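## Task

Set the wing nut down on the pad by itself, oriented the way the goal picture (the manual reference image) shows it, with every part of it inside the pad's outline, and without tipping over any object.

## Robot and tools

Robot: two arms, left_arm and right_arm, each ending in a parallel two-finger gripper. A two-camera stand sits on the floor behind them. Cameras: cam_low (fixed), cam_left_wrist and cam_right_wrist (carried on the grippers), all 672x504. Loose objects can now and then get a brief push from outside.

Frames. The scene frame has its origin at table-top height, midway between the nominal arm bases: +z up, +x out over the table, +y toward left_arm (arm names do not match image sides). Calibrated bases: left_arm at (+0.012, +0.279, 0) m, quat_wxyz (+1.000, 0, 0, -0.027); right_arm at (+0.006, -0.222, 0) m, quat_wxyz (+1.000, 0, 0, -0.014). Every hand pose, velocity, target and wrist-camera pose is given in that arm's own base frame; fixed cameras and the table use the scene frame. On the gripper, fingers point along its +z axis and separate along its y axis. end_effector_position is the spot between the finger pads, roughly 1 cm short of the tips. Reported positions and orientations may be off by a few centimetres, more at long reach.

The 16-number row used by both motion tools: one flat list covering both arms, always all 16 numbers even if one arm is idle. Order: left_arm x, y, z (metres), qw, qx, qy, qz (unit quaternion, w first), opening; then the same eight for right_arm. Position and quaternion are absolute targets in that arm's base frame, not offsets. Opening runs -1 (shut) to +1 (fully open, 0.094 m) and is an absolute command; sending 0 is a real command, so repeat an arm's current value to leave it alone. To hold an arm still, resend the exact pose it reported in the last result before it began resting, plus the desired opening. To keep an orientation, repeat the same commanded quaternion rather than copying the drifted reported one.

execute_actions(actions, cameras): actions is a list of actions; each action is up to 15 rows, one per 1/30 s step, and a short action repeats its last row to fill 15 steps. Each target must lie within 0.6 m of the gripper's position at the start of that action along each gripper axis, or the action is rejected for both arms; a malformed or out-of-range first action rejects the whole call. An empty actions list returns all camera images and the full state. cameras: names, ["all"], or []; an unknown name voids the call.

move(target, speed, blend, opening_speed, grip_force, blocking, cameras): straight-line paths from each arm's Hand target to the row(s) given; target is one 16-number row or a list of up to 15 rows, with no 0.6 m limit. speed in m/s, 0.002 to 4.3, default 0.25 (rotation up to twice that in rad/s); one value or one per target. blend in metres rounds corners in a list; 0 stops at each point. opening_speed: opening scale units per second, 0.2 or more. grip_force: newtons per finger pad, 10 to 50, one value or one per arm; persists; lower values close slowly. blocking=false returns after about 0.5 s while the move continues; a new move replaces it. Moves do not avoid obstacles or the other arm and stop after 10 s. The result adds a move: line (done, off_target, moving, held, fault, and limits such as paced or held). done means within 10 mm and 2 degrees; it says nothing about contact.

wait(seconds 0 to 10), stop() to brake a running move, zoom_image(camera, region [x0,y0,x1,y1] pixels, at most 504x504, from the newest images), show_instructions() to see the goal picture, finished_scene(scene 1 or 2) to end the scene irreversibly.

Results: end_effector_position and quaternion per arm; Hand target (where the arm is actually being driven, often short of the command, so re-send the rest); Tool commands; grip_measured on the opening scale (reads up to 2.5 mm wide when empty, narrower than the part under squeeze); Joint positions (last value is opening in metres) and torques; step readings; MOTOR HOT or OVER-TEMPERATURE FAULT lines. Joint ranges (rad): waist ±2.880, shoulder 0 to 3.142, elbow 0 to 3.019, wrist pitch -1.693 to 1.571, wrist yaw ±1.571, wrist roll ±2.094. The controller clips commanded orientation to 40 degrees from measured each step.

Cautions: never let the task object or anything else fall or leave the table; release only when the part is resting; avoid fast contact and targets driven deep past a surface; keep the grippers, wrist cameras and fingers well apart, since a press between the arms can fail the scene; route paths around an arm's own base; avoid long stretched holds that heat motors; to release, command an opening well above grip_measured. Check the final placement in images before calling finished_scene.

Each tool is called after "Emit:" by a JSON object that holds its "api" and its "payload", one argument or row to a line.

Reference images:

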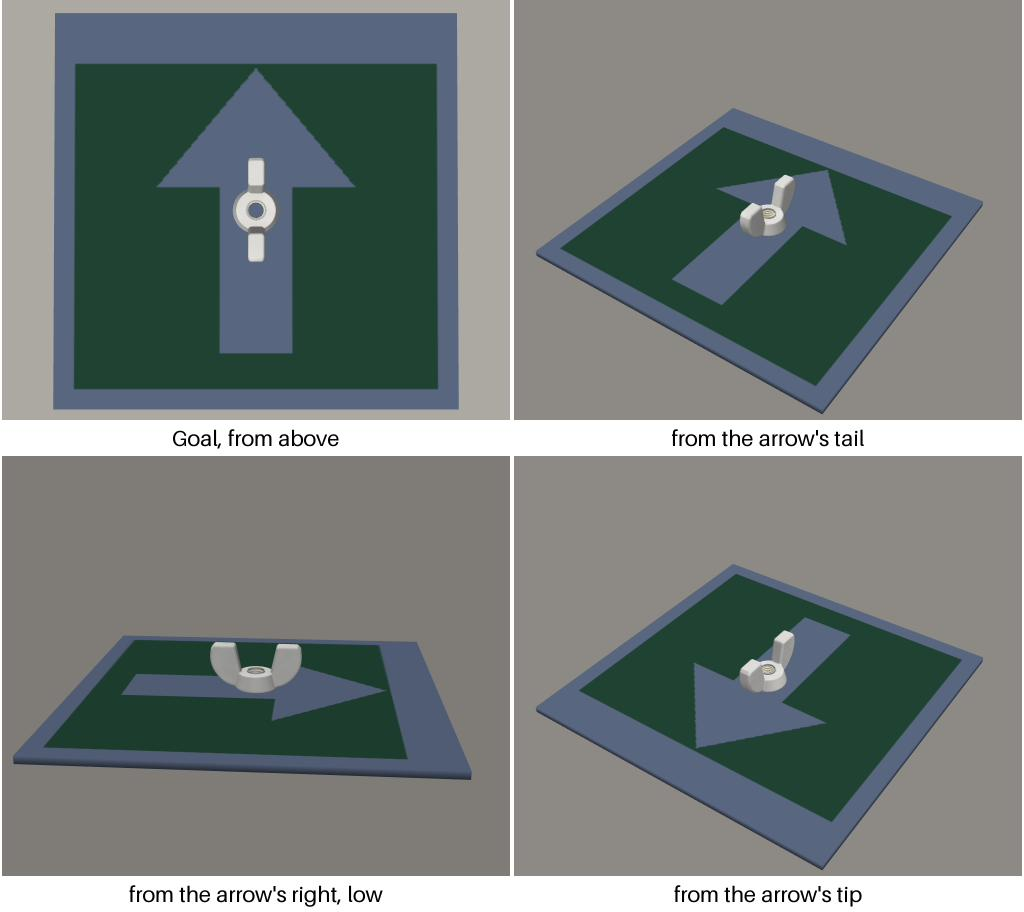

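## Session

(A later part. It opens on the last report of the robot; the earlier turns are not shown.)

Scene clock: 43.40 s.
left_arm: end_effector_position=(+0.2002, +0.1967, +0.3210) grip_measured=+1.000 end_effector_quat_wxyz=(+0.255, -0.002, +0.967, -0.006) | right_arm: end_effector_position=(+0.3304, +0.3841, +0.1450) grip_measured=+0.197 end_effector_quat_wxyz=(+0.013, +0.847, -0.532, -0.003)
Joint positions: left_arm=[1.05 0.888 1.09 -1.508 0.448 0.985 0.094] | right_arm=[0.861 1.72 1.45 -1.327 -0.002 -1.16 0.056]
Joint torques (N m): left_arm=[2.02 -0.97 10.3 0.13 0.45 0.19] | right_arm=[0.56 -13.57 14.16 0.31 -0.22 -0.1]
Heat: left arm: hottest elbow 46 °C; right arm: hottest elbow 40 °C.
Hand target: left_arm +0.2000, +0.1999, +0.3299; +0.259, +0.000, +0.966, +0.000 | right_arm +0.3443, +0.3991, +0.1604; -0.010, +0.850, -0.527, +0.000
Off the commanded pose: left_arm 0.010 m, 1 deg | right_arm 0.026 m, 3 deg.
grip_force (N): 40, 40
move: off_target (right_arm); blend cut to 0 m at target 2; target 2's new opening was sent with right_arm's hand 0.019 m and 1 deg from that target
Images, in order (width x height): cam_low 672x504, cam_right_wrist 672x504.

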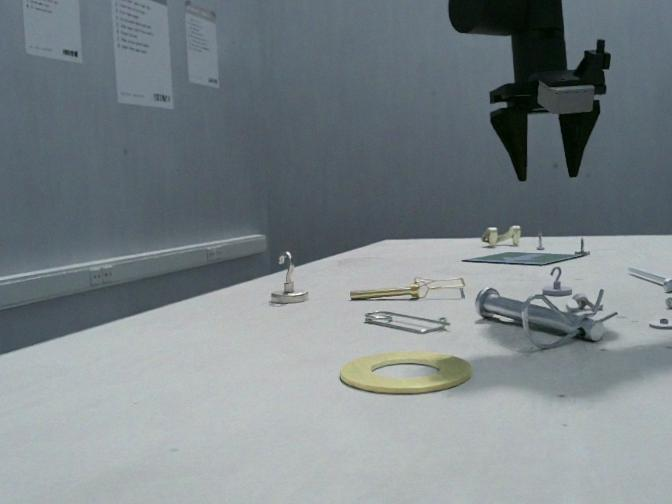

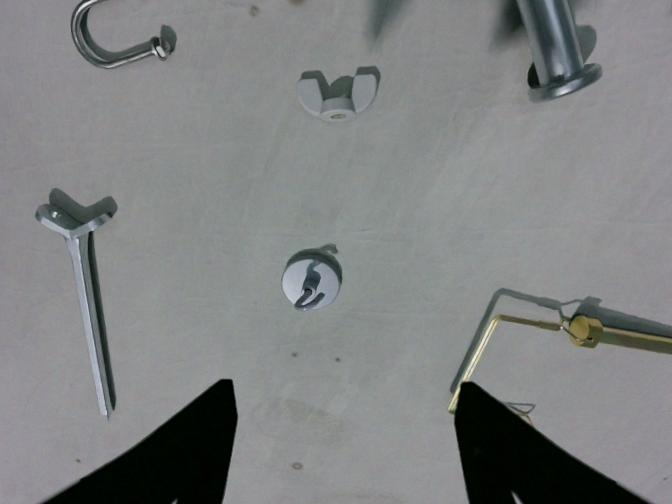

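Emit:
{"api": "move", "payload": {
  "target": [0.2, 0.2, 0.33, 0.259, 0, 0.966, 0, 1, 0.317, 0.440, 0.088, 0.022, -0.8638, 0.5038, 0.0, 0.2],
  "speed": 0.2,
  "cameras": ["cam_right_wrist", "cam_low"]
}}

Scene clock: 45.07 s.
left_arm: end_effector_position=(+0.2002, +0.1967, +0.3210) grip_measured=+1.000 end_effector_quat_wxyz=(+0.255, -0.002, +0.967, -0.006) | right_arm: end_effector_position=(+0.3152, +0.4388, +0.0892) grip_measured=+0.197 end_effector_quat_wxyz=(-0.018, +0.867, -0.498, +0.001)
Joint positions: left_arm=[1.05 0.888 1.09 -1.508 0.448 0.985 0.094] | right_arm=[0.948 1.811 1.421 -1.145 -0.002 -1.152 0.056]
Joint torques (N m): left_arm=[2.08 -0.91 10.29 0.12 0.45 0.19] | right_arm=[0.56 -15.62 8.72 0.73 -0.28 0.15]
Heat: left arm: hottest elbow 47 °C; right arm: hottest elbow 40 °C.
Hand target: left_arm +0.2000, +0.1999, +0.3299; +0.259, +0.000, +0.966, +0.000 | right_arm +0.3169, +0.4400, +0.0880; -0.022, +0.864, -0.504, +0.000
Off the commanded pose: left_arm 0.010 m, 1 deg | right_arm 0.002 m, 1 deg.
grip_force (N): 40, 40
move: done
Images, in order (width x height): cam_low 672x504, cam_right_wrist 672x504.

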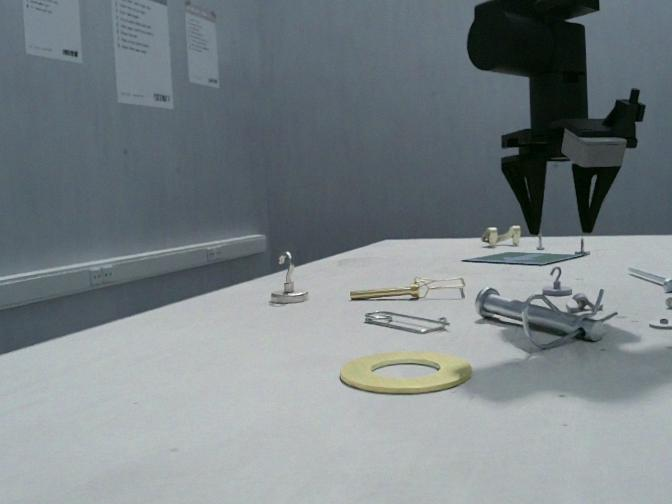

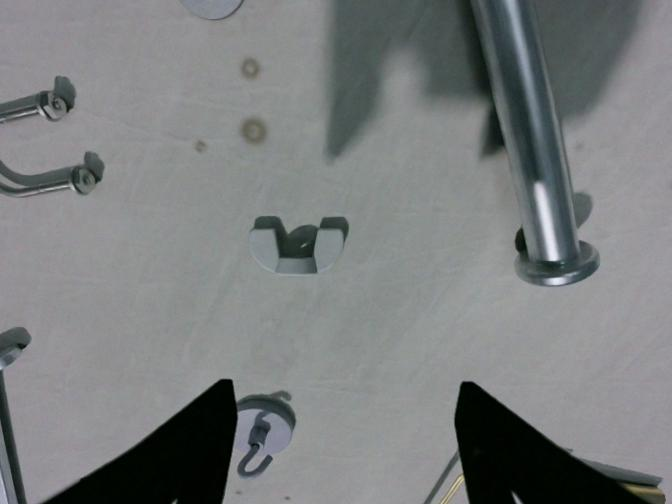

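Emit:
{"api": "move", "payload": {
  "target": [0.2, 0.2, 0.33, 0.259, 0, 0.966, 0, 1, 0.291, 0.445, 0.043, 0.012, -0.8638, 0.5038, 0.0, 0.2],
  "speed": 0.15,
  "cameras": ["cam_right_wrist", "cam_low"]
}}

Scene clock: 47.43 s.
left_arm: end_effector_position=(+0.2002, +0.1967, +0.3210) grip_measured=+1.000 end_effector_quat_wxyz=(+0.255, -0.002, +0.967, -0.006) | right_arm: end_effector_position=(+0.2924, +0.4439, +0.0495) grip_measured=+0.197 end_effector_quat_wxyz=(-0.014, +0.866, -0.500, +0.000)
Joint positions: left_arm=[1.05 0.888 1.09 -1.508 0.448 0.985 0.094] | right_arm=[0.988 1.839 1.348 -1.051 -0.002 -1.106 0.056]
Joint torques (N m): left_arm=[2.14 -1.03 10.29 0.14 0.44 0.19] | right_arm=[1.03 -14.8 8.09 0.75 -0.14 0.16]
Heat: left arm: hottest elbow 47 °C; right arm: hottest elbow 40 °C.
Hand target: left_arm +0.2000, +0.1999, +0.3299; +0.259, +0.000, +0.966, +0.000 | right_arm +0.2911, +0.4449, +0.0431; -0.012, +0.864, -0.504, +0.000
Off the commanded pose: left_arm 0.010 m, 1 deg | right_arm 0.007 m, 1 deg.
grip_force (N): 40, 40
move: done
Images, in order (width x height): cam_low 672x504, cam_right_wrist 672x504.

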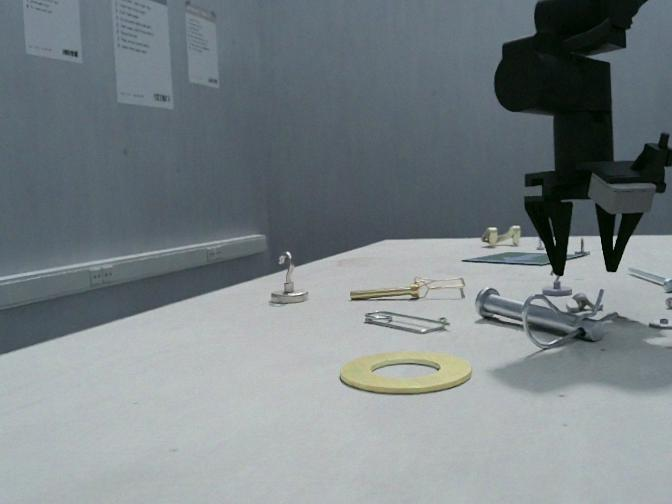

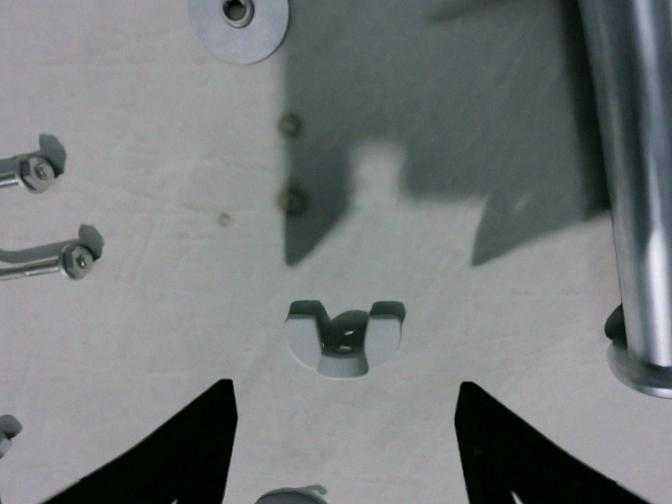

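Emit:
{"api": "move", "payload": {
  "target": [0.2, 0.2, 0.33, 0.259, 0, 0.966, 0, 1, 0.295, 0.437, 0.019, 0.008, -0.8638, 0.5038, 0.0, 0.2],
  "speed": 0.1,
  "cameras": ["cam_right_wrist", "cam_low"]
}}

Scene clock: 48.50 s.
left_arm: end_effector_position=(+0.2002, +0.1967, +0.3210) grip_measured=+1.000 end_effector_quat_wxyz=(+0.255, -0.002, +0.967, -0.006) | right_arm: end_effector_position=(+0.2906, +0.4408, +0.0272) grip_measured=+0.197 end_effector_quat_wxyz=(-0.012, +0.866, -0.501, -0.001)
Joint positions: left_arm=[1.05 0.888 1.09 -1.508 0.448 0.985 0.094] | right_arm=[0.988 1.863 1.316 -1.001 -0.002 -1.105 0.056]
Joint torques (N m): left_arm=[2.14 -1.14 10.28 0.14 0.45 0.19] | right_arm=[-0.09 -14.45 7.76 0.7 -0.13 0]
Heat: left arm: hottest elbow 47 °C; right arm: hottest elbow 40 °C.
Hand target: left_arm +0.2000, +0.1999, +0.3299; +0.259, +0.000, +0.966, +0.000 | right_arm +0.2949, +0.4367, +0.0191; -0.008, +0.864, -0.504, +0.000
Off the commanded pose: left_arm 0.010 m, 1 deg | right_arm 0.010 m, 1 deg.
grip_force (N): 40, 40
move: done
Images, in order (width x height): cam_low 672x504, cam_right_wrist 672x504.

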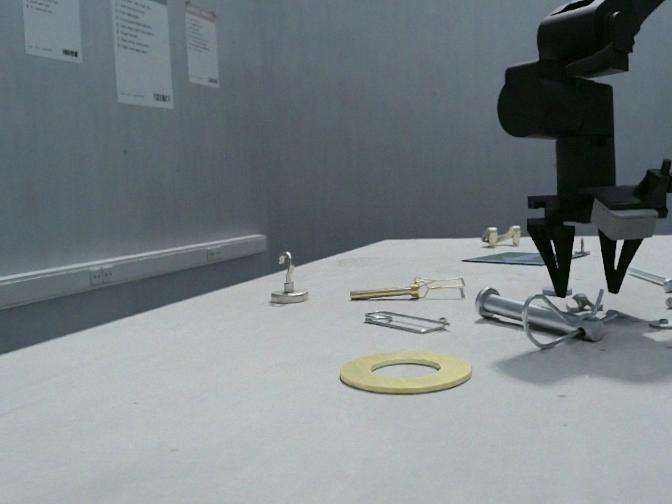

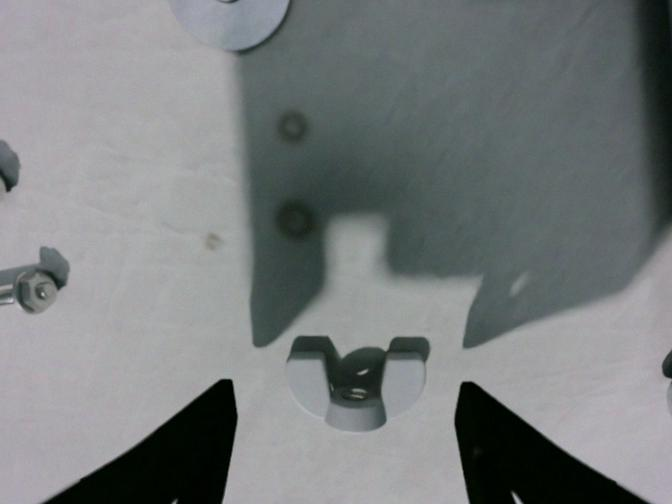

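Emit:
{"api": "move", "payload": {
  "target": [0.2, 0.2, 0.33, 0.259, 0, 0.966, 0, 1, 0.301, 0.430, 0.016, 0.006, -0.8638, 0.5038, 0.0, 0.2],
  "speed": 0.08,
  "cameras": ["cam_right_wrist"]
}}

Scene clock: 49.60 s.
left_arm: end_effector_position=(+0.2002, +0.1967, +0.3210) grip_measured=+1.000 end_effector_quat_wxyz=(+0.255, -0.002, +0.967, -0.006) | right_arm: end_effector_position=(+0.2978, +0.4342, +0.0253) grip_measured=+0.197 end_effector_quat_wxyz=(-0.011, +0.863, -0.505, +0.000)
Joint positions: left_arm=[1.05 0.888 1.09 -1.508 0.448 0.985 0.094] | right_arm=[0.97 1.863 1.31 -0.996 -0.002 -1.113 0.056]
Joint torques (N m): left_arm=[2.2 -1.03 10.29 0.14 0.46 0.19] | right_arm=[0.03 -14.27 7.58 0.73 -0.12 -0.09]
Heat: left arm: hottest elbow 47 °C; right arm: hottest elbow 40 °C.
Hand target: left_arm +0.2000, +0.1999, +0.3299; +0.259, +0.000, +0.966, +0.000 | right_arm +0.3009, +0.4299, +0.0162; -0.006, +0.864, -0.504, +0.000
Off the commanded pose: left_arm 0.010 m, 1 deg | right_arm 0.011 m, 1 deg.
grip_force (N): 40, 40
move: off_target (right_arm)
Images, in order (width x height): cam_right_wrist 672x504.

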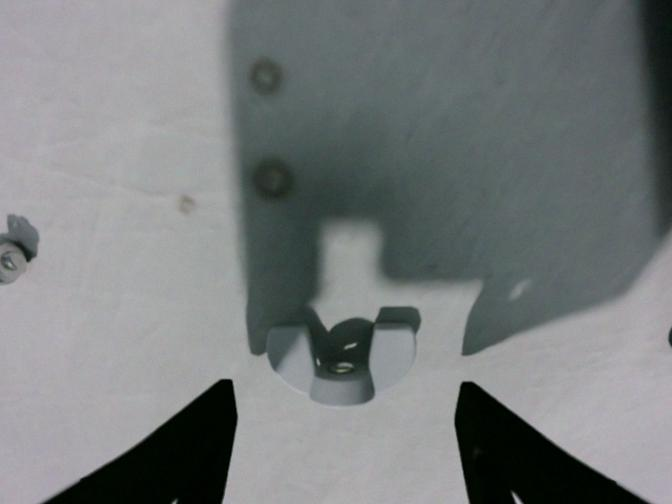

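Emit:
{"api": "move", "payload": {
  "target": [0.2, 0.2, 0.33, 0.259, 0, 0.966, 0, 1, 0.300, 0.431, 0.004, 0.004, -0.8638, 0.5038, 0.0, 0.2],
  "speed": 0.06,
  "cameras": ["cam_right_wrist", "cam_low"]
}}

Emit:
{"api": "zoom_image", "payload": {
  "camera": "cam_low",
  "region": [510, 220, 672, 350]
}}

Scene clock: 50.73 s.
left_arm: end_effector_position=(+0.2002, +0.1967, +0.3210) grip_measured=+1.000 end_effector_quat_wxyz=(+0.255, -0.002, +0.967, -0.006) | right_arm: end_effector_position=(+0.2980, +0.4344, +0.0136) grip_measured=+0.197 end_effector_quat_wxyz=(-0.009, +0.863, -0.505, -0.001)
Joint positions: left_arm=[1.05 0.888 1.09 -1.508 0.448 0.985 0.094] | right_arm=[0.97 1.882 1.303 -0.974 -0.002 -1.113 0.056]
Joint torques (N m): left_arm=[2.08 -1.03 10.25 0.12 0.45 0.19] | right_arm=[0.26 -14.33 7.51 0.73 -0.11 -0.06]
Heat: left arm: hottest elbow 47 °C; right arm: hottest elbow 40 °C.
Hand target: left_arm +0.2000, +0.1999, +0.3299; +0.259, +0.000, +0.966, +0.000 | right_arm +0.2999, +0.4309, +0.0042; -0.004, +0.864, -0.504, +0.000
Off the commanded pose: left_arm 0.010 m, 1 deg | right_arm 0.010 m, 1 deg.
grip_force (N): 40, 40
move: done
Images, in order (width x height): cam_low 672x504, cam_right_wrist 672x504.

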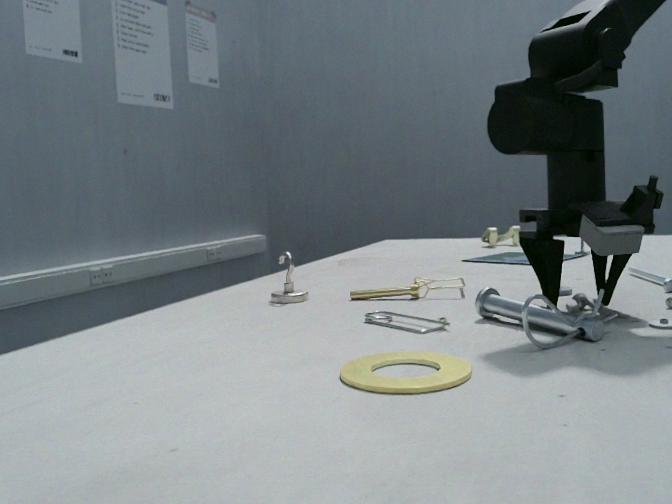

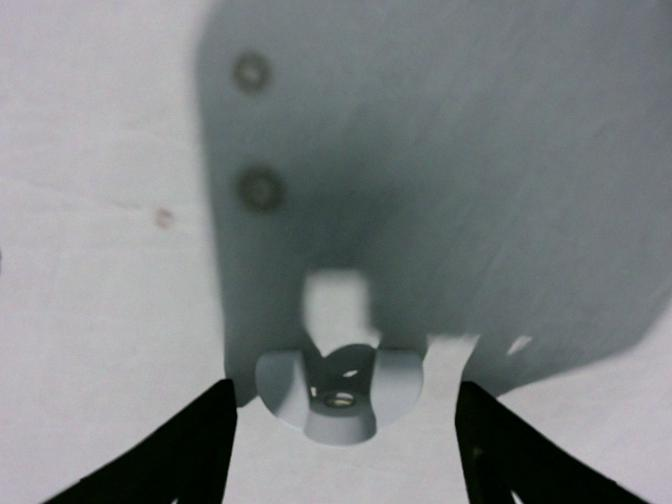

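Scaled by 3.111 from the camera's 672x504 image, which has a finer 960x720 frame.

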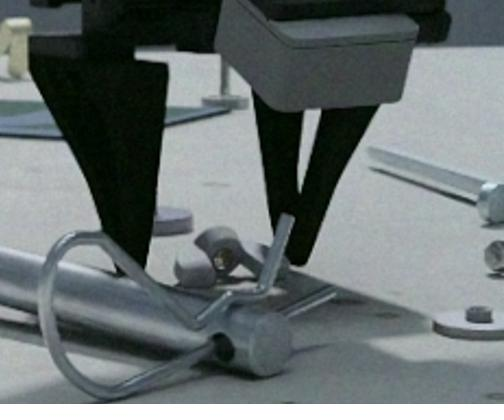

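Emit:
{"api": "move", "payload": {
  "target": [0.2, 0.2, 0.33, 0.259, 0, 0.966, 0, 1, 0.300, 0.431, 0.004, 0.004, -0.8638, 0.5038, 0.0, -0.35],
  "speed": 0.06,
  "grip_force": 20,
  "cameras": ["cam_right_wrist"]
}}

Scene clock: 53.47 s.
left_arm: end_effector_position=(+0.2002, +0.1967, +0.3210) grip_measured=+1.000 end_effector_quat_wxyz=(+0.255, -0.002, +0.967, -0.006) | right_arm: end_effector_position=(+0.2980, +0.4345, +0.0136) grip_measured=-0.347 end_effector_quat_wxyz=(-0.010, +0.863, -0.505, -0.001)
Joint positions: left_arm=[1.05 0.888 1.09 -1.508 0.448 0.985 0.094] | right_arm=[0.97 1.882 1.303 -0.974 -0.002 -1.113 0.031]
Joint torques (N m): left_arm=[2.08 -1.08 10.26 0.1 0.45 0.19] | right_arm=[0.26 -14.39 7.5 0.73 -0.11 -0.06]
Heat: left arm: hottest elbow 47 °C; right arm: hottest elbow 40 °C.
Hand target: left_arm +0.2000, +0.1999, +0.3299; +0.259, +0.000, +0.966, +0.000 | right_arm +0.3000, +0.4309, +0.0042; -0.004, +0.864, -0.504, +0.000
Off the commanded pose: left_arm 0.010 m, 1 deg | right_arm 0.010 m, 1 deg.
grip_force (N): 20, 20
move: done
Images, in order (width x height): cam_right_wrist 672x504.

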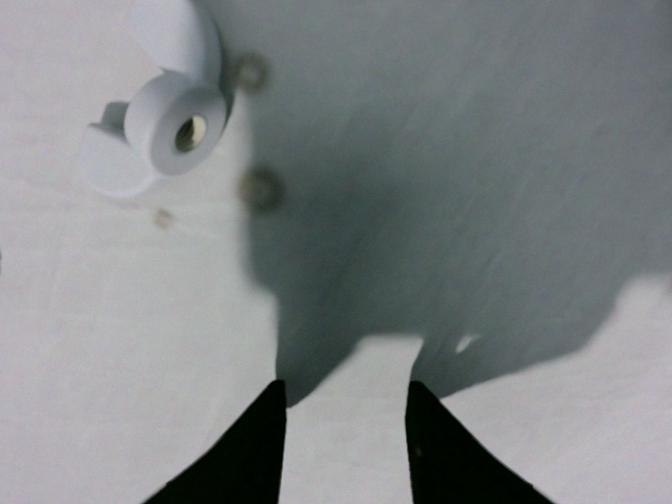

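Emit:
{"api": "zoom_image", "payload": {
  "camera": "cam_right_wrist",
  "region": [40, 0, 280, 240]
}}

Emit:
{"api": "execute_actions", "payload": {
  "actions": []
}}

Emit:
{"api": "zoom_image", "payload": {
  "camera": "cam_low",
  "region": [510, 220, 672, 350]
}}

Scaled by 2.100 from the camera's 672x504 image, which has a finer 960x720 frame.

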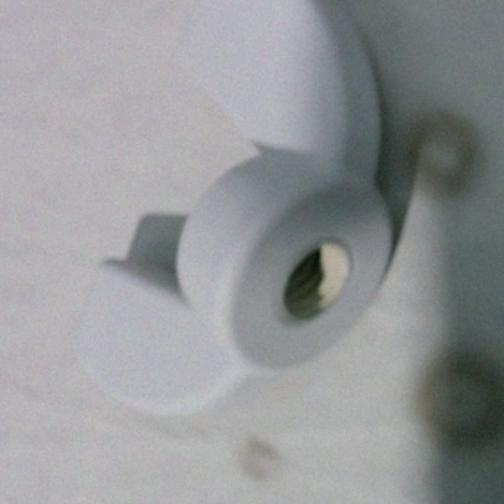

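Scene clock: 53.73 s.
left_arm: end_effector_position=(+0.2002, +0.1967, +0.3210) grip_measured=+1.000 end_effector_quat_wxyz=(+0.255, -0.002, +0.967, -0.006) | right_arm: end_effector_position=(+0.2980, +0.4345, +0.0136) grip_measured=-0.347 end_effector_quat_wxyz=(-0.010, +0.863, -0.505, -0.001)
Joint positions: left_arm=[1.05 0.888 1.09 -1.508 0.448 0.985 0.094] | right_arm=[0.97 1.882 1.303 -0.974 -0.002 -1.113 0.031]
Joint velocities: within noise
Joint torques (N m): left_arm=[2.2 -1.08 10.29 0.14 0.45 0.19] | right_arm=[0.21 -14.27 7.51 0.73 -0.11 -0.06]
Heat: left arm: hottest elbow 47 °C; right arm: hottest elbow 40 °C.
Hand target: left_arm +0.2000, +0.1999, +0.3299; +0.259, +0.000, +0.966, +0.000 | right_arm +0.3000, +0.4309, +0.0042; -0.004, +0.864, -0.504, +0.000
Tool commands: left_gripper/opening=+1.0 right_gripper/opening=-0.35
Off the commanded pose: left_arm 0.010 m, 1 deg | right_arm 0.010 m, 1 deg.
grip_force (N): 20, 20

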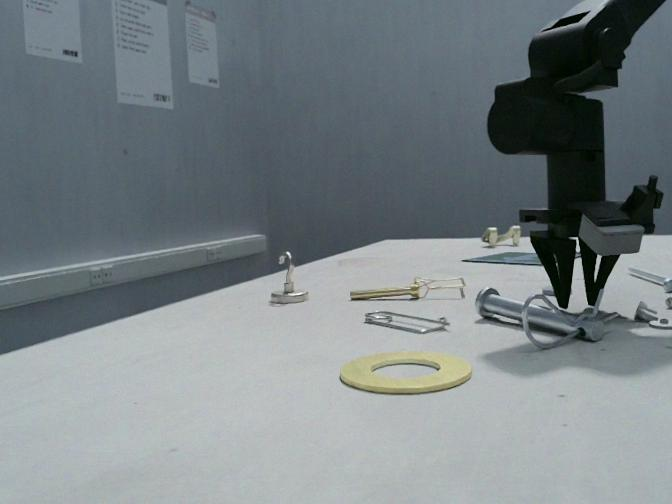

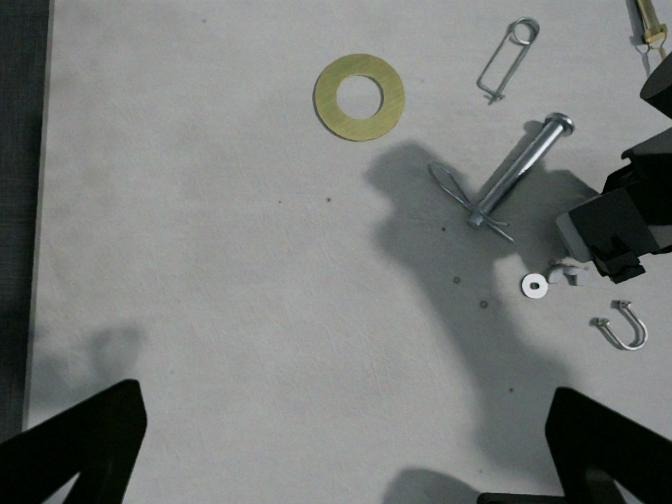

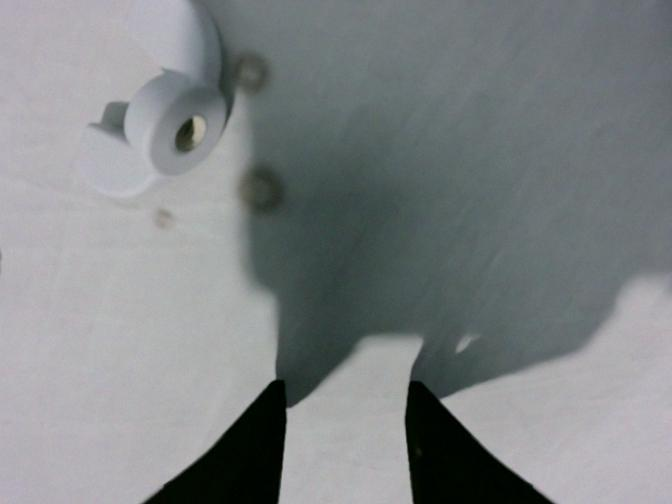

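Scaled by 3.111 from the camera's 672x504 image, which has a finer 960x720 frame.

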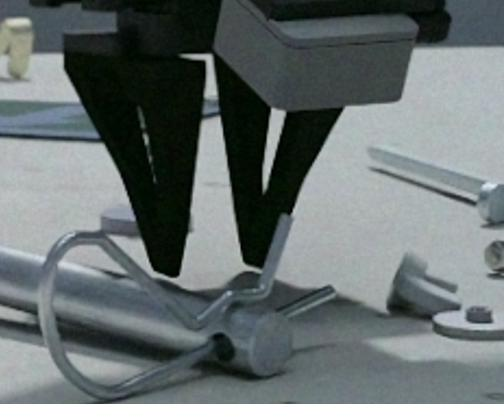

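Emit:
{"api": "zoom_image", "payload": {
  "camera": "cam_left_wrist",
  "region": [500, 230, 640, 330]
}}

Emit:
{"api": "move", "payload": {
  "target": [0.2, 0.2, 0.33, 0.259, 0, 0.966, 0, 1, 0.310, 0.445, 0.12, 0.02, -0.8638, 0.5038, 0.0, 0.0],
  "speed": 0.2,
  "cameras": ["all"]
}}

Scaled by 3.600 from the camera's 672x504 image, which has a finer 960x720 frame.

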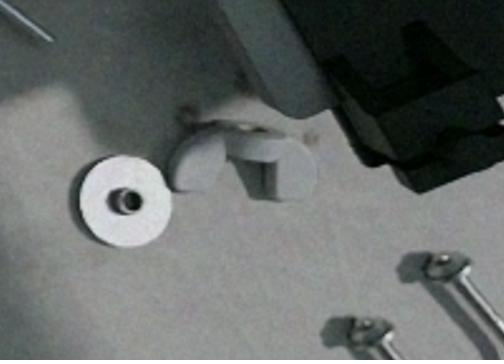

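Scene clock: 55.10 s.
left_arm: end_effector_position=(+0.2002, +0.1967, +0.3210) grip_measured=+1.000 end_effector_quat_wxyz=(+0.255, -0.002, +0.967, -0.006) | right_arm: end_effector_position=(+0.2989, +0.4358, +0.1031) grip_measured=-0.003 end_effector_quat_wxyz=(-0.002, +0.863, -0.505, -0.001)
Joint positions: left_arm=[1.05 0.888 1.09 -1.508 0.448 0.985 0.094] | right_arm=[0.97 1.789 1.429 -1.208 -0.002 -1.113 0.047]
Joint torques (N m): left_arm=[2.26 -0.91 10.28 0.14 0.45 0.19] | right_arm=[0.15 -15.5 12.36 -0.01 -0.21 -0.08]
Heat: left arm: hottest elbow 47 °C; right arm: hottest elbow 40 °C.
Hand target: left_arm +0.2000, +0.1999, +0.3299; +0.259, +0.000, +0.966, +0.000 | right_arm +0.3097, +0.4444, +0.1201; -0.020, +0.864, -0.504, +0.000
Off the commanded pose: left_arm 0.010 m, 1 deg | right_arm 0.022 m, 2 deg.
grip_force (N): 20, 20
move: off_target (right_arm)

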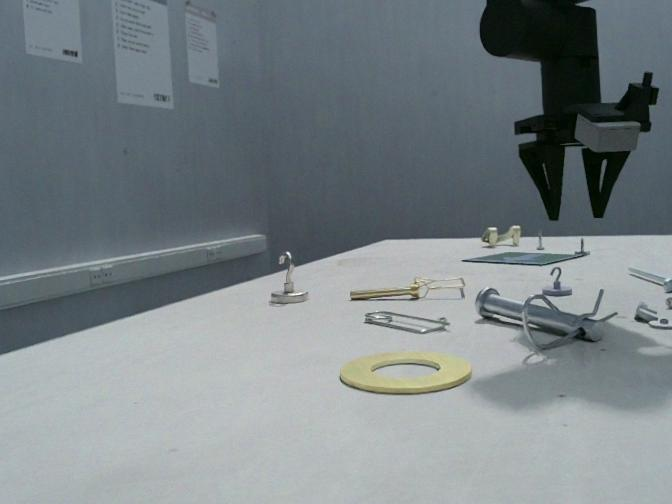

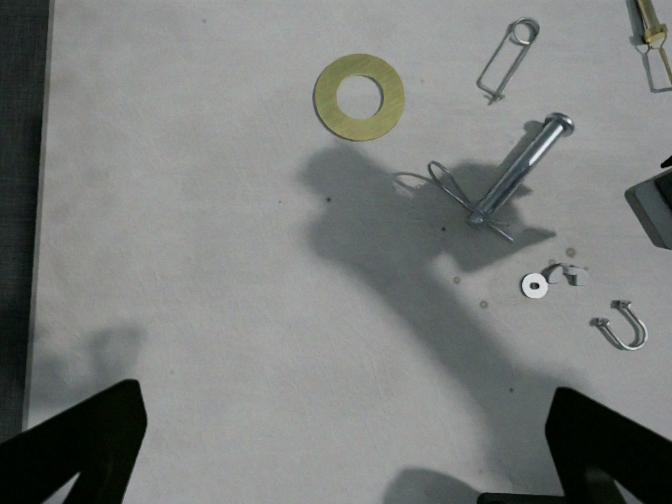

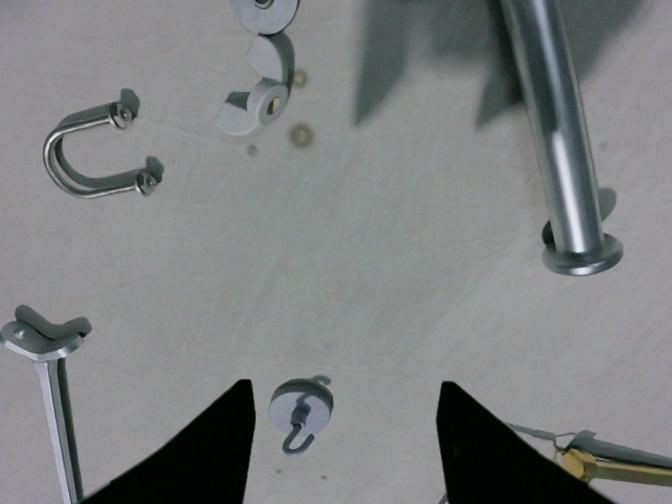

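Emit:
{"api": "zoom_image", "payload": {
  "camera": "cam_right_wrist",
  "region": [190, 0, 330, 150]
}}

Emit:
{"api": "zoom_image", "payload": {
  "camera": "cam_left_wrist",
  "region": [510, 240, 620, 320]
}}

Scaled by 3.360 from the camera's 672x504 image, which has a finer 960x720 frame.

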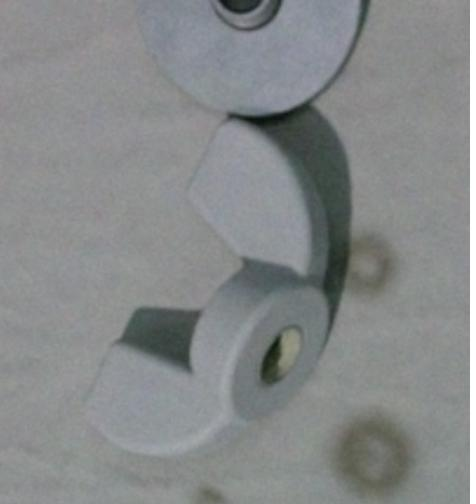

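Scaled by 4.582 from the camera's 672x504 image, which has a finer 960x720 frame.

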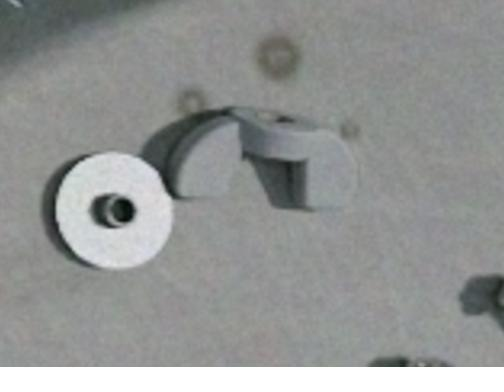

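Emit:
{"api": "move", "payload": {
  "target": [0.2, 0.2, 0.33, 0.259, 0, 0.966, 0, 1, 0.275, 0.482, 0.095, 0.02, -0.9962, 0.0872, 0.0, -0.3],
  "speed": 0.3,
  "cameras": ["cam_right_wrist"]
}}

Emit:
{"api": "zoom_image", "payload": {
  "camera": "cam_right_wrist",
  "region": [230, 150, 480, 400]
}}

Scene clock: 62.37 s.
left_arm: end_effector_position=(+0.2002, +0.1967, +0.3210) grip_measured=+1.000 end_effector_quat_wxyz=(+0.255, -0.002, +0.967, -0.006) | right_arm: end_effector_position=(+0.2686, +0.4612, +0.0870) grip_measured=-0.297 end_effector_quat_wxyz=(-0.002, +0.995, -0.098, -0.007)
Joint positions: left_arm=[1.05 0.888 1.09 -1.508 0.448 0.985 0.094] | right_arm=[1.04 1.821 1.429 -1.182 -0.014 -1.906 0.033]
Joint torques (N m): left_arm=[2.14 -1.14 10.29 0.13 0.45 0.19] | right_arm=[1.38 -14.15 13.03 0.57 -0.37 -0.09]
Heat: left arm: hottest elbow 48 °C; right arm: hottest elbow 41 °C.
Hand target: left_arm +0.2000, +0.1999, +0.3299; +0.259, +0.000, +0.966, +0.000 | right_arm +0.2745, +0.4812, +0.0954; -0.020, +0.996, -0.087, +0.000
Off the commanded pose: left_arm 0.010 m, 1 deg | right_arm 0.023 m, 3 deg.
grip_force (N): 20, 20
move: off_target (right_arm)
Images, in order (width x height): cam_right_wrist 672x504.

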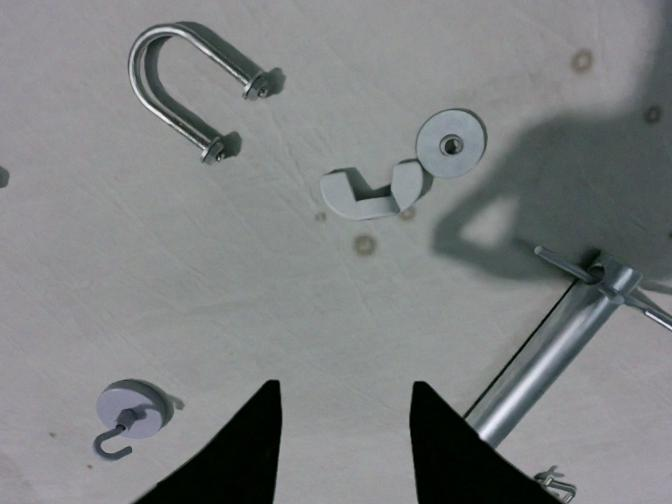

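Scaled by 2.016 from the camera's 672x504 image, which has a finer 960x720 frame.

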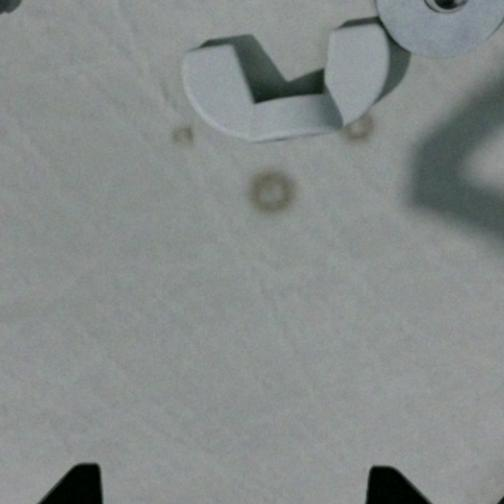

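Emit:
{"api": "execute_actions", "payload": {
  "actions": [],
  "cameras": ["cam_low"]
}}

Emit:
{"api": "zoom_image", "payload": {
  "camera": "cam_low",
  "region": [520, 120, 672, 250]
}}

Scene clock: 64.17 s.
left_arm: end_effector_position=(+0.2002, +0.1967, +0.3210) grip_measured=+1.000 end_effector_quat_wxyz=(+0.255, -0.002, +0.967, -0.006) | right_arm: end_effector_position=(+0.2686, +0.4612, +0.0870) grip_measured=-0.297 end_effector_quat_wxyz=(-0.002, +0.995, -0.097, -0.007)
Joint positions: left_arm=[1.05 0.888 1.09 -1.508 0.448 0.985 0.094] | right_arm=[1.04 1.821 1.429 -1.182 -0.014 -1.907 0.033]
Joint velocities: within noise
Joint torques (N m): left_arm=[2.14 -1.03 10.25 0.16 0.45 0.19] | right_arm=[1.44 -14.15 13.01 0.55 -0.37 -0.09]
Heat: left arm: hottest elbow 48 °C; right arm: hottest elbow 41 °C.
Hand target: left_arm +0.2000, +0.1999, +0.3299; +0.259, +0.000, +0.966, +0.000 | right_arm +0.2745, +0.4812, +0.0954; -0.020, +0.996, -0.087, +0.000
Tool commands: left_gripper/opening=+1.0 right_gripper/opening=-0.3
Off the commanded pose: left_arm 0.010 m, 1 deg | right_arm 0.023 m, 3 deg.
grip_force (N): 20, 20
Images, in order (width x height): cam_low 672x504.

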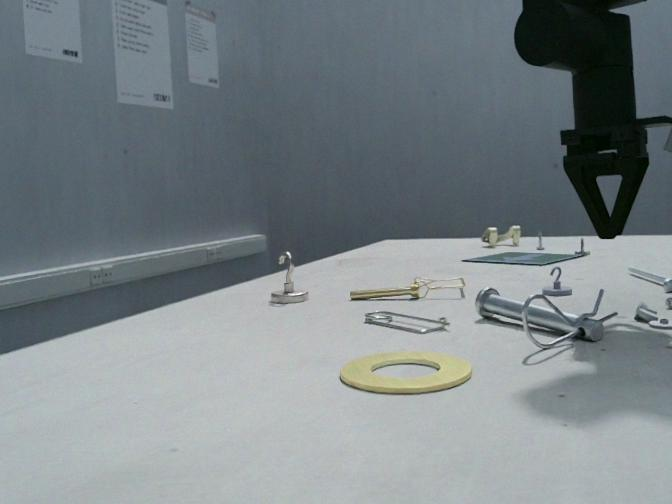

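Scaled by 3.316 from the camera's 672x504 image, which has a finer 960x720 frame.

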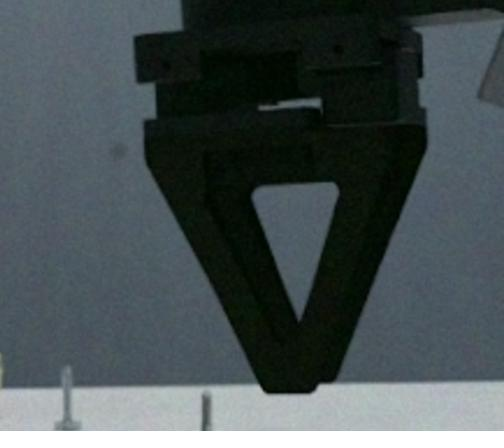

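Emit:
{"api": "move", "payload": {
  "target": [0.2, 0.2, 0.33, 0.259, 0, 0.966, 0, 1, 0.222, 0.477, 0.055, 0.018, -0.9994, 0.0349, -0.005, -0.5],
  "speed": 0.2,
  "cameras": ["cam_right_wrist"]
}}

Emit:
{"api": "zoom_image", "payload": {
  "camera": "cam_right_wrist",
  "region": [200, 220, 500, 504]
}}

Scene clock: 68.50 s.
left_arm: end_effector_position=(+0.2002, +0.1967, +0.3210) grip_measured=+1.000 end_effector_quat_wxyz=(+0.255, -0.002, +0.967, -0.006) | right_arm: end_effector_position=(+0.2185, +0.4754, +0.0523) grip_measured=-0.497 end_effector_quat_wxyz=(-0.011, +0.999, -0.039, +0.001)
Joint positions: left_arm=[1.05 0.888 1.09 -1.508 0.448 0.985 0.094] | right_arm=[1.138 1.821 1.329 -1.057 -0.008 -1.925 0.024]
Joint torques (N m): left_arm=[2.14 -1.08 10.28 0.17 0.45 0.19] | right_arm=[0.44 -15.38 8.32 0.69 -0.07 -0.08]
Heat: left arm: hottest elbow 48 °C; right arm: hottest elbow 41 °C.
Hand target: left_arm +0.2000, +0.1999, +0.3299; +0.259, +0.000, +0.966, +0.000 | right_arm +0.2220, +0.4770, +0.0551; -0.018, +0.999, -0.035, +0.005
Off the commanded pose: left_arm 0.010 m, 1 deg | right_arm 0.005 m, 1 deg.
grip_force (N): 20, 20
move: done
Images, in order (width x height): cam_right_wrist 672x504.

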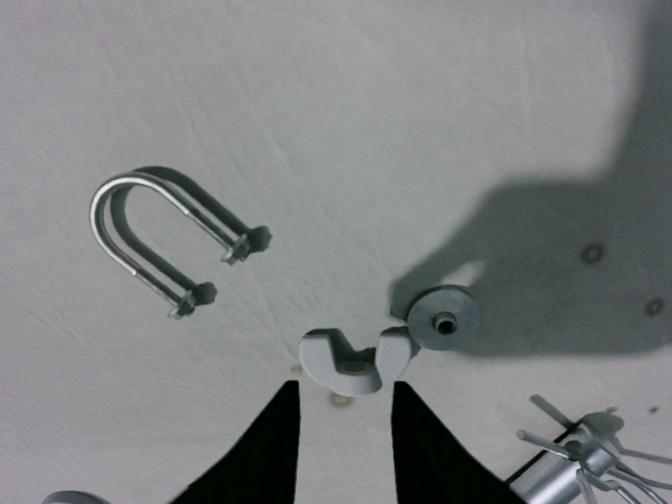

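Scaled by 1.680 from the camera's 672x504 image, which has a finer 960x720 frame.

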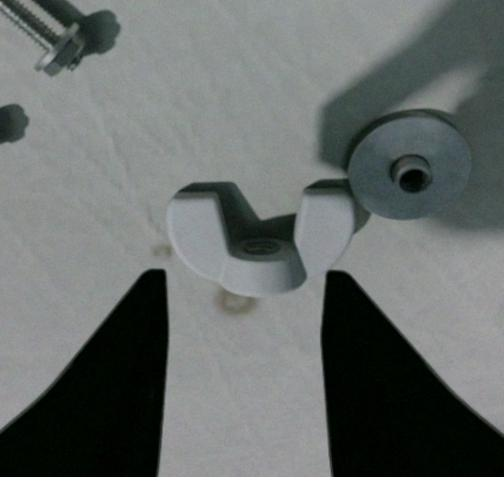

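Emit:
{"api": "move", "payload": {
  "target": [0.2, 0.2, 0.33, 0.259, 0, 0.966, 0, 1, 0.219, 0.466, 0.026, 0.012, -0.99995, 0.009, -0.002, -0.5],
  "speed": 0.1,
  "cameras": ["cam_right_wrist"]
}}

Emit:
{"api": "zoom_image", "payload": {
  "camera": "cam_right_wrist",
  "region": [200, 220, 500, 504]
}}

Scene clock: 70.00 s.
left_arm: end_effector_position=(+0.2002, +0.1967, +0.3210) grip_measured=+1.000 end_effector_quat_wxyz=(+0.255, -0.002, +0.967, -0.006) | right_arm: end_effector_position=(+0.2155, +0.4688, +0.0346) grip_measured=-0.497 end_effector_quat_wxyz=(-0.016, +1.000, -0.011, +0.003)
Joint positions: left_arm=[1.05 0.888 1.09 -1.508 0.448 0.985 0.094] | right_arm=[1.138 1.821 1.275 -0.993 -0.008 -1.981 0.024]
Joint torques (N m): left_arm=[2.08 -1.2 10.3 0.14 0.45 0.19] | right_arm=[0.09 -13.8 7.68 0.69 -0.15 -0.06]
Heat: left arm: hottest elbow 48 °C; right arm: hottest elbow 41 °C.
Hand target: left_arm +0.2000, +0.1999, +0.3299; +0.259, +0.000, +0.966, +0.000 | right_arm +0.2189, +0.4658, +0.0261; -0.012, +1.000, -0.009, +0.002
Off the commanded pose: left_arm 0.010 m, 1 deg | right_arm 0.010 m, 1 deg.
grip_force (N): 20, 20
move: done
Images, in order (width x height): cam_right_wrist 672x504.

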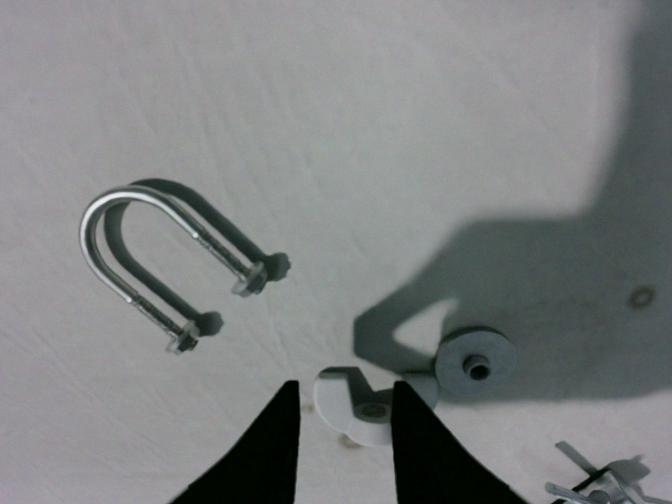

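Scaled by 1.680 from the camera's 672x504 image, which has a finer 960x720 frame.

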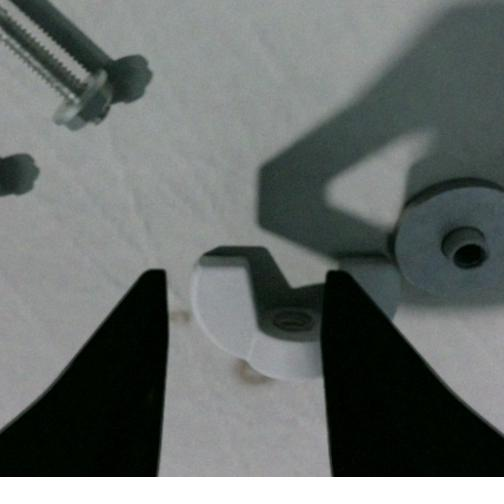

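Emit:
{"api": "move", "payload": {
  "target": [0.2, 0.2, 0.33, 0.259, 0, 0.966, 0, 1, 0.212, 0.461, 0.010, 0.0, -0.99995, 0.009, 0.0, -0.5],
  "speed": 0.08,
  "cameras": ["cam_right_wrist"]
}}

Emit:
{"api": "zoom_image", "payload": {
  "camera": "cam_right_wrist",
  "region": [200, 220, 500, 504]
}}

Scene clock: 72.33 s.
left_arm: end_effector_position=(+0.2002, +0.1967, +0.3210) grip_measured=+1.000 end_effector_quat_wxyz=(+0.255, -0.002, +0.967, -0.006) | right_arm: end_effector_position=(+0.2133, +0.4621, +0.0187) grip_measured=-0.497 end_effector_quat_wxyz=(-0.005, +1.000, -0.011, +0.001)
Joint positions: left_arm=[1.05 0.888 1.09 -1.508 0.448 0.985 0.094] | right_arm=[1.138 1.84 1.255 -0.976 -0.003 -1.982 0.024]
Joint torques (N m): left_arm=[2.14 -1.08 10.28 0.13 0.45 0.19] | right_arm=[0.91 -13.74 7.5 0.65 -0.06 0.02]
Heat: left arm: hottest elbow 48 °C; right arm: hottest elbow 41 °C.
Hand target: left_arm +0.2000, +0.1999, +0.3299; +0.259, +0.000, +0.966, +0.000 | right_arm +0.2120, +0.4609, +0.0101; +0.000, +1.000, -0.009, +0.000
Off the commanded pose: left_arm 0.010 m, 1 deg | right_arm 0.009 m, 1 deg.
grip_force (N): 20, 20
move: done
Images, in order (width x height): cam_right_wrist 672x504.

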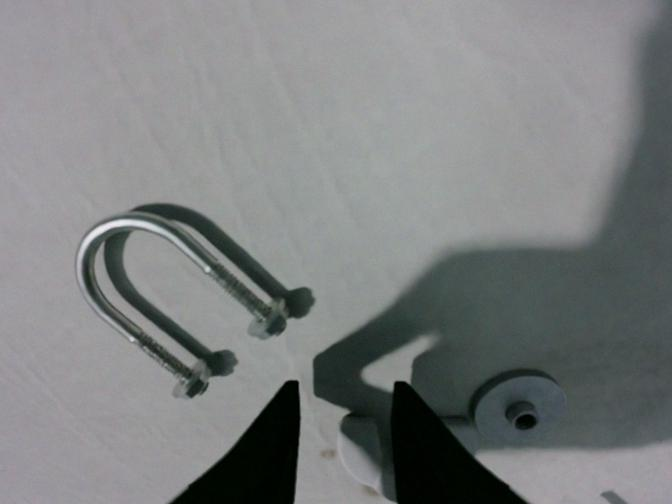

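Scaled by 1.680 from the camera's 672x504 image, which has a finer 960x720 frame.

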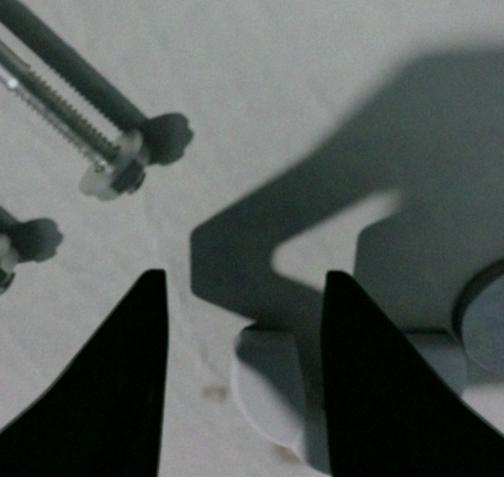

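Emit:
{"api": "move", "payload": {
  "target": [0.2, 0.2, 0.33, 0.259, 0, 0.966, 0, 1, 0.203, 0.468, 0.012, 0.0, -0.99995, 0.009, 0.0, -0.5],
  "speed": 0.06,
  "cameras": ["cam_right_wrist"]
}}

Emit:
{"api": "zoom_image", "payload": {
  "camera": "cam_right_wrist",
  "region": [200, 220, 500, 504]
}}

Scene clock: 73.63 s.
left_arm: end_effector_position=(+0.2002, +0.1967, +0.3210) grip_measured=+1.000 end_effector_quat_wxyz=(+0.255, -0.002, +0.967, -0.006) | right_arm: end_effector_position=(+0.2062, +0.4653, +0.0187) grip_measured=-0.497 end_effector_quat_wxyz=(-0.005, +1.000, -0.007, +0.001)
Joint positions: left_arm=[1.05 0.888 1.09 -1.508 0.448 0.985 0.094] | right_arm=[1.153 1.84 1.255 -0.976 -0.003 -1.973 0.024]
Joint torques (N m): left_arm=[2.2 -1.03 10.3 0.13 0.45 0.19] | right_arm=[1.44 -13.57 8.39 0.31 -0.07 0.12]
Heat: left arm: hottest elbow 48 °C; right arm: hottest elbow 41 °C.
Hand target: left_arm +0.2000, +0.1999, +0.3299; +0.259, +0.000, +0.966, +0.000 | right_arm +0.2031, +0.4678, +0.0120; +0.000, +1.000, -0.009, +0.000
Off the commanded pose: left_arm 0.010 m, 1 deg | right_arm 0.008 m, 1 deg.
grip_force (N): 20, 20
move: done
Images, in order (width x height): cam_right_wrist 672x504.

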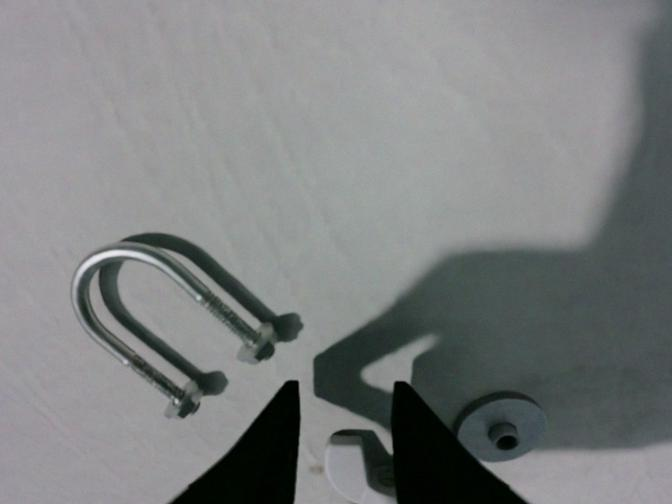

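Scaled by 1.680 from the camera's 672x504 image, which has a finer 960x720 frame.

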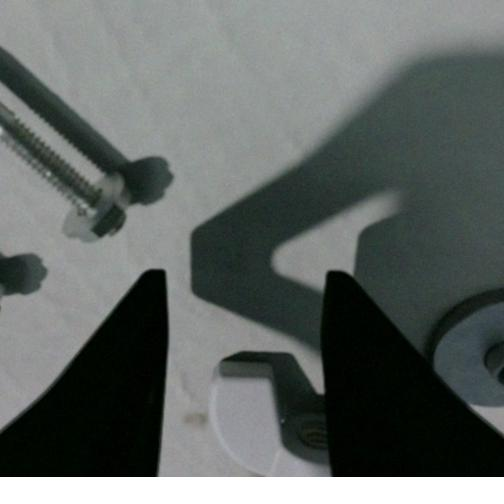

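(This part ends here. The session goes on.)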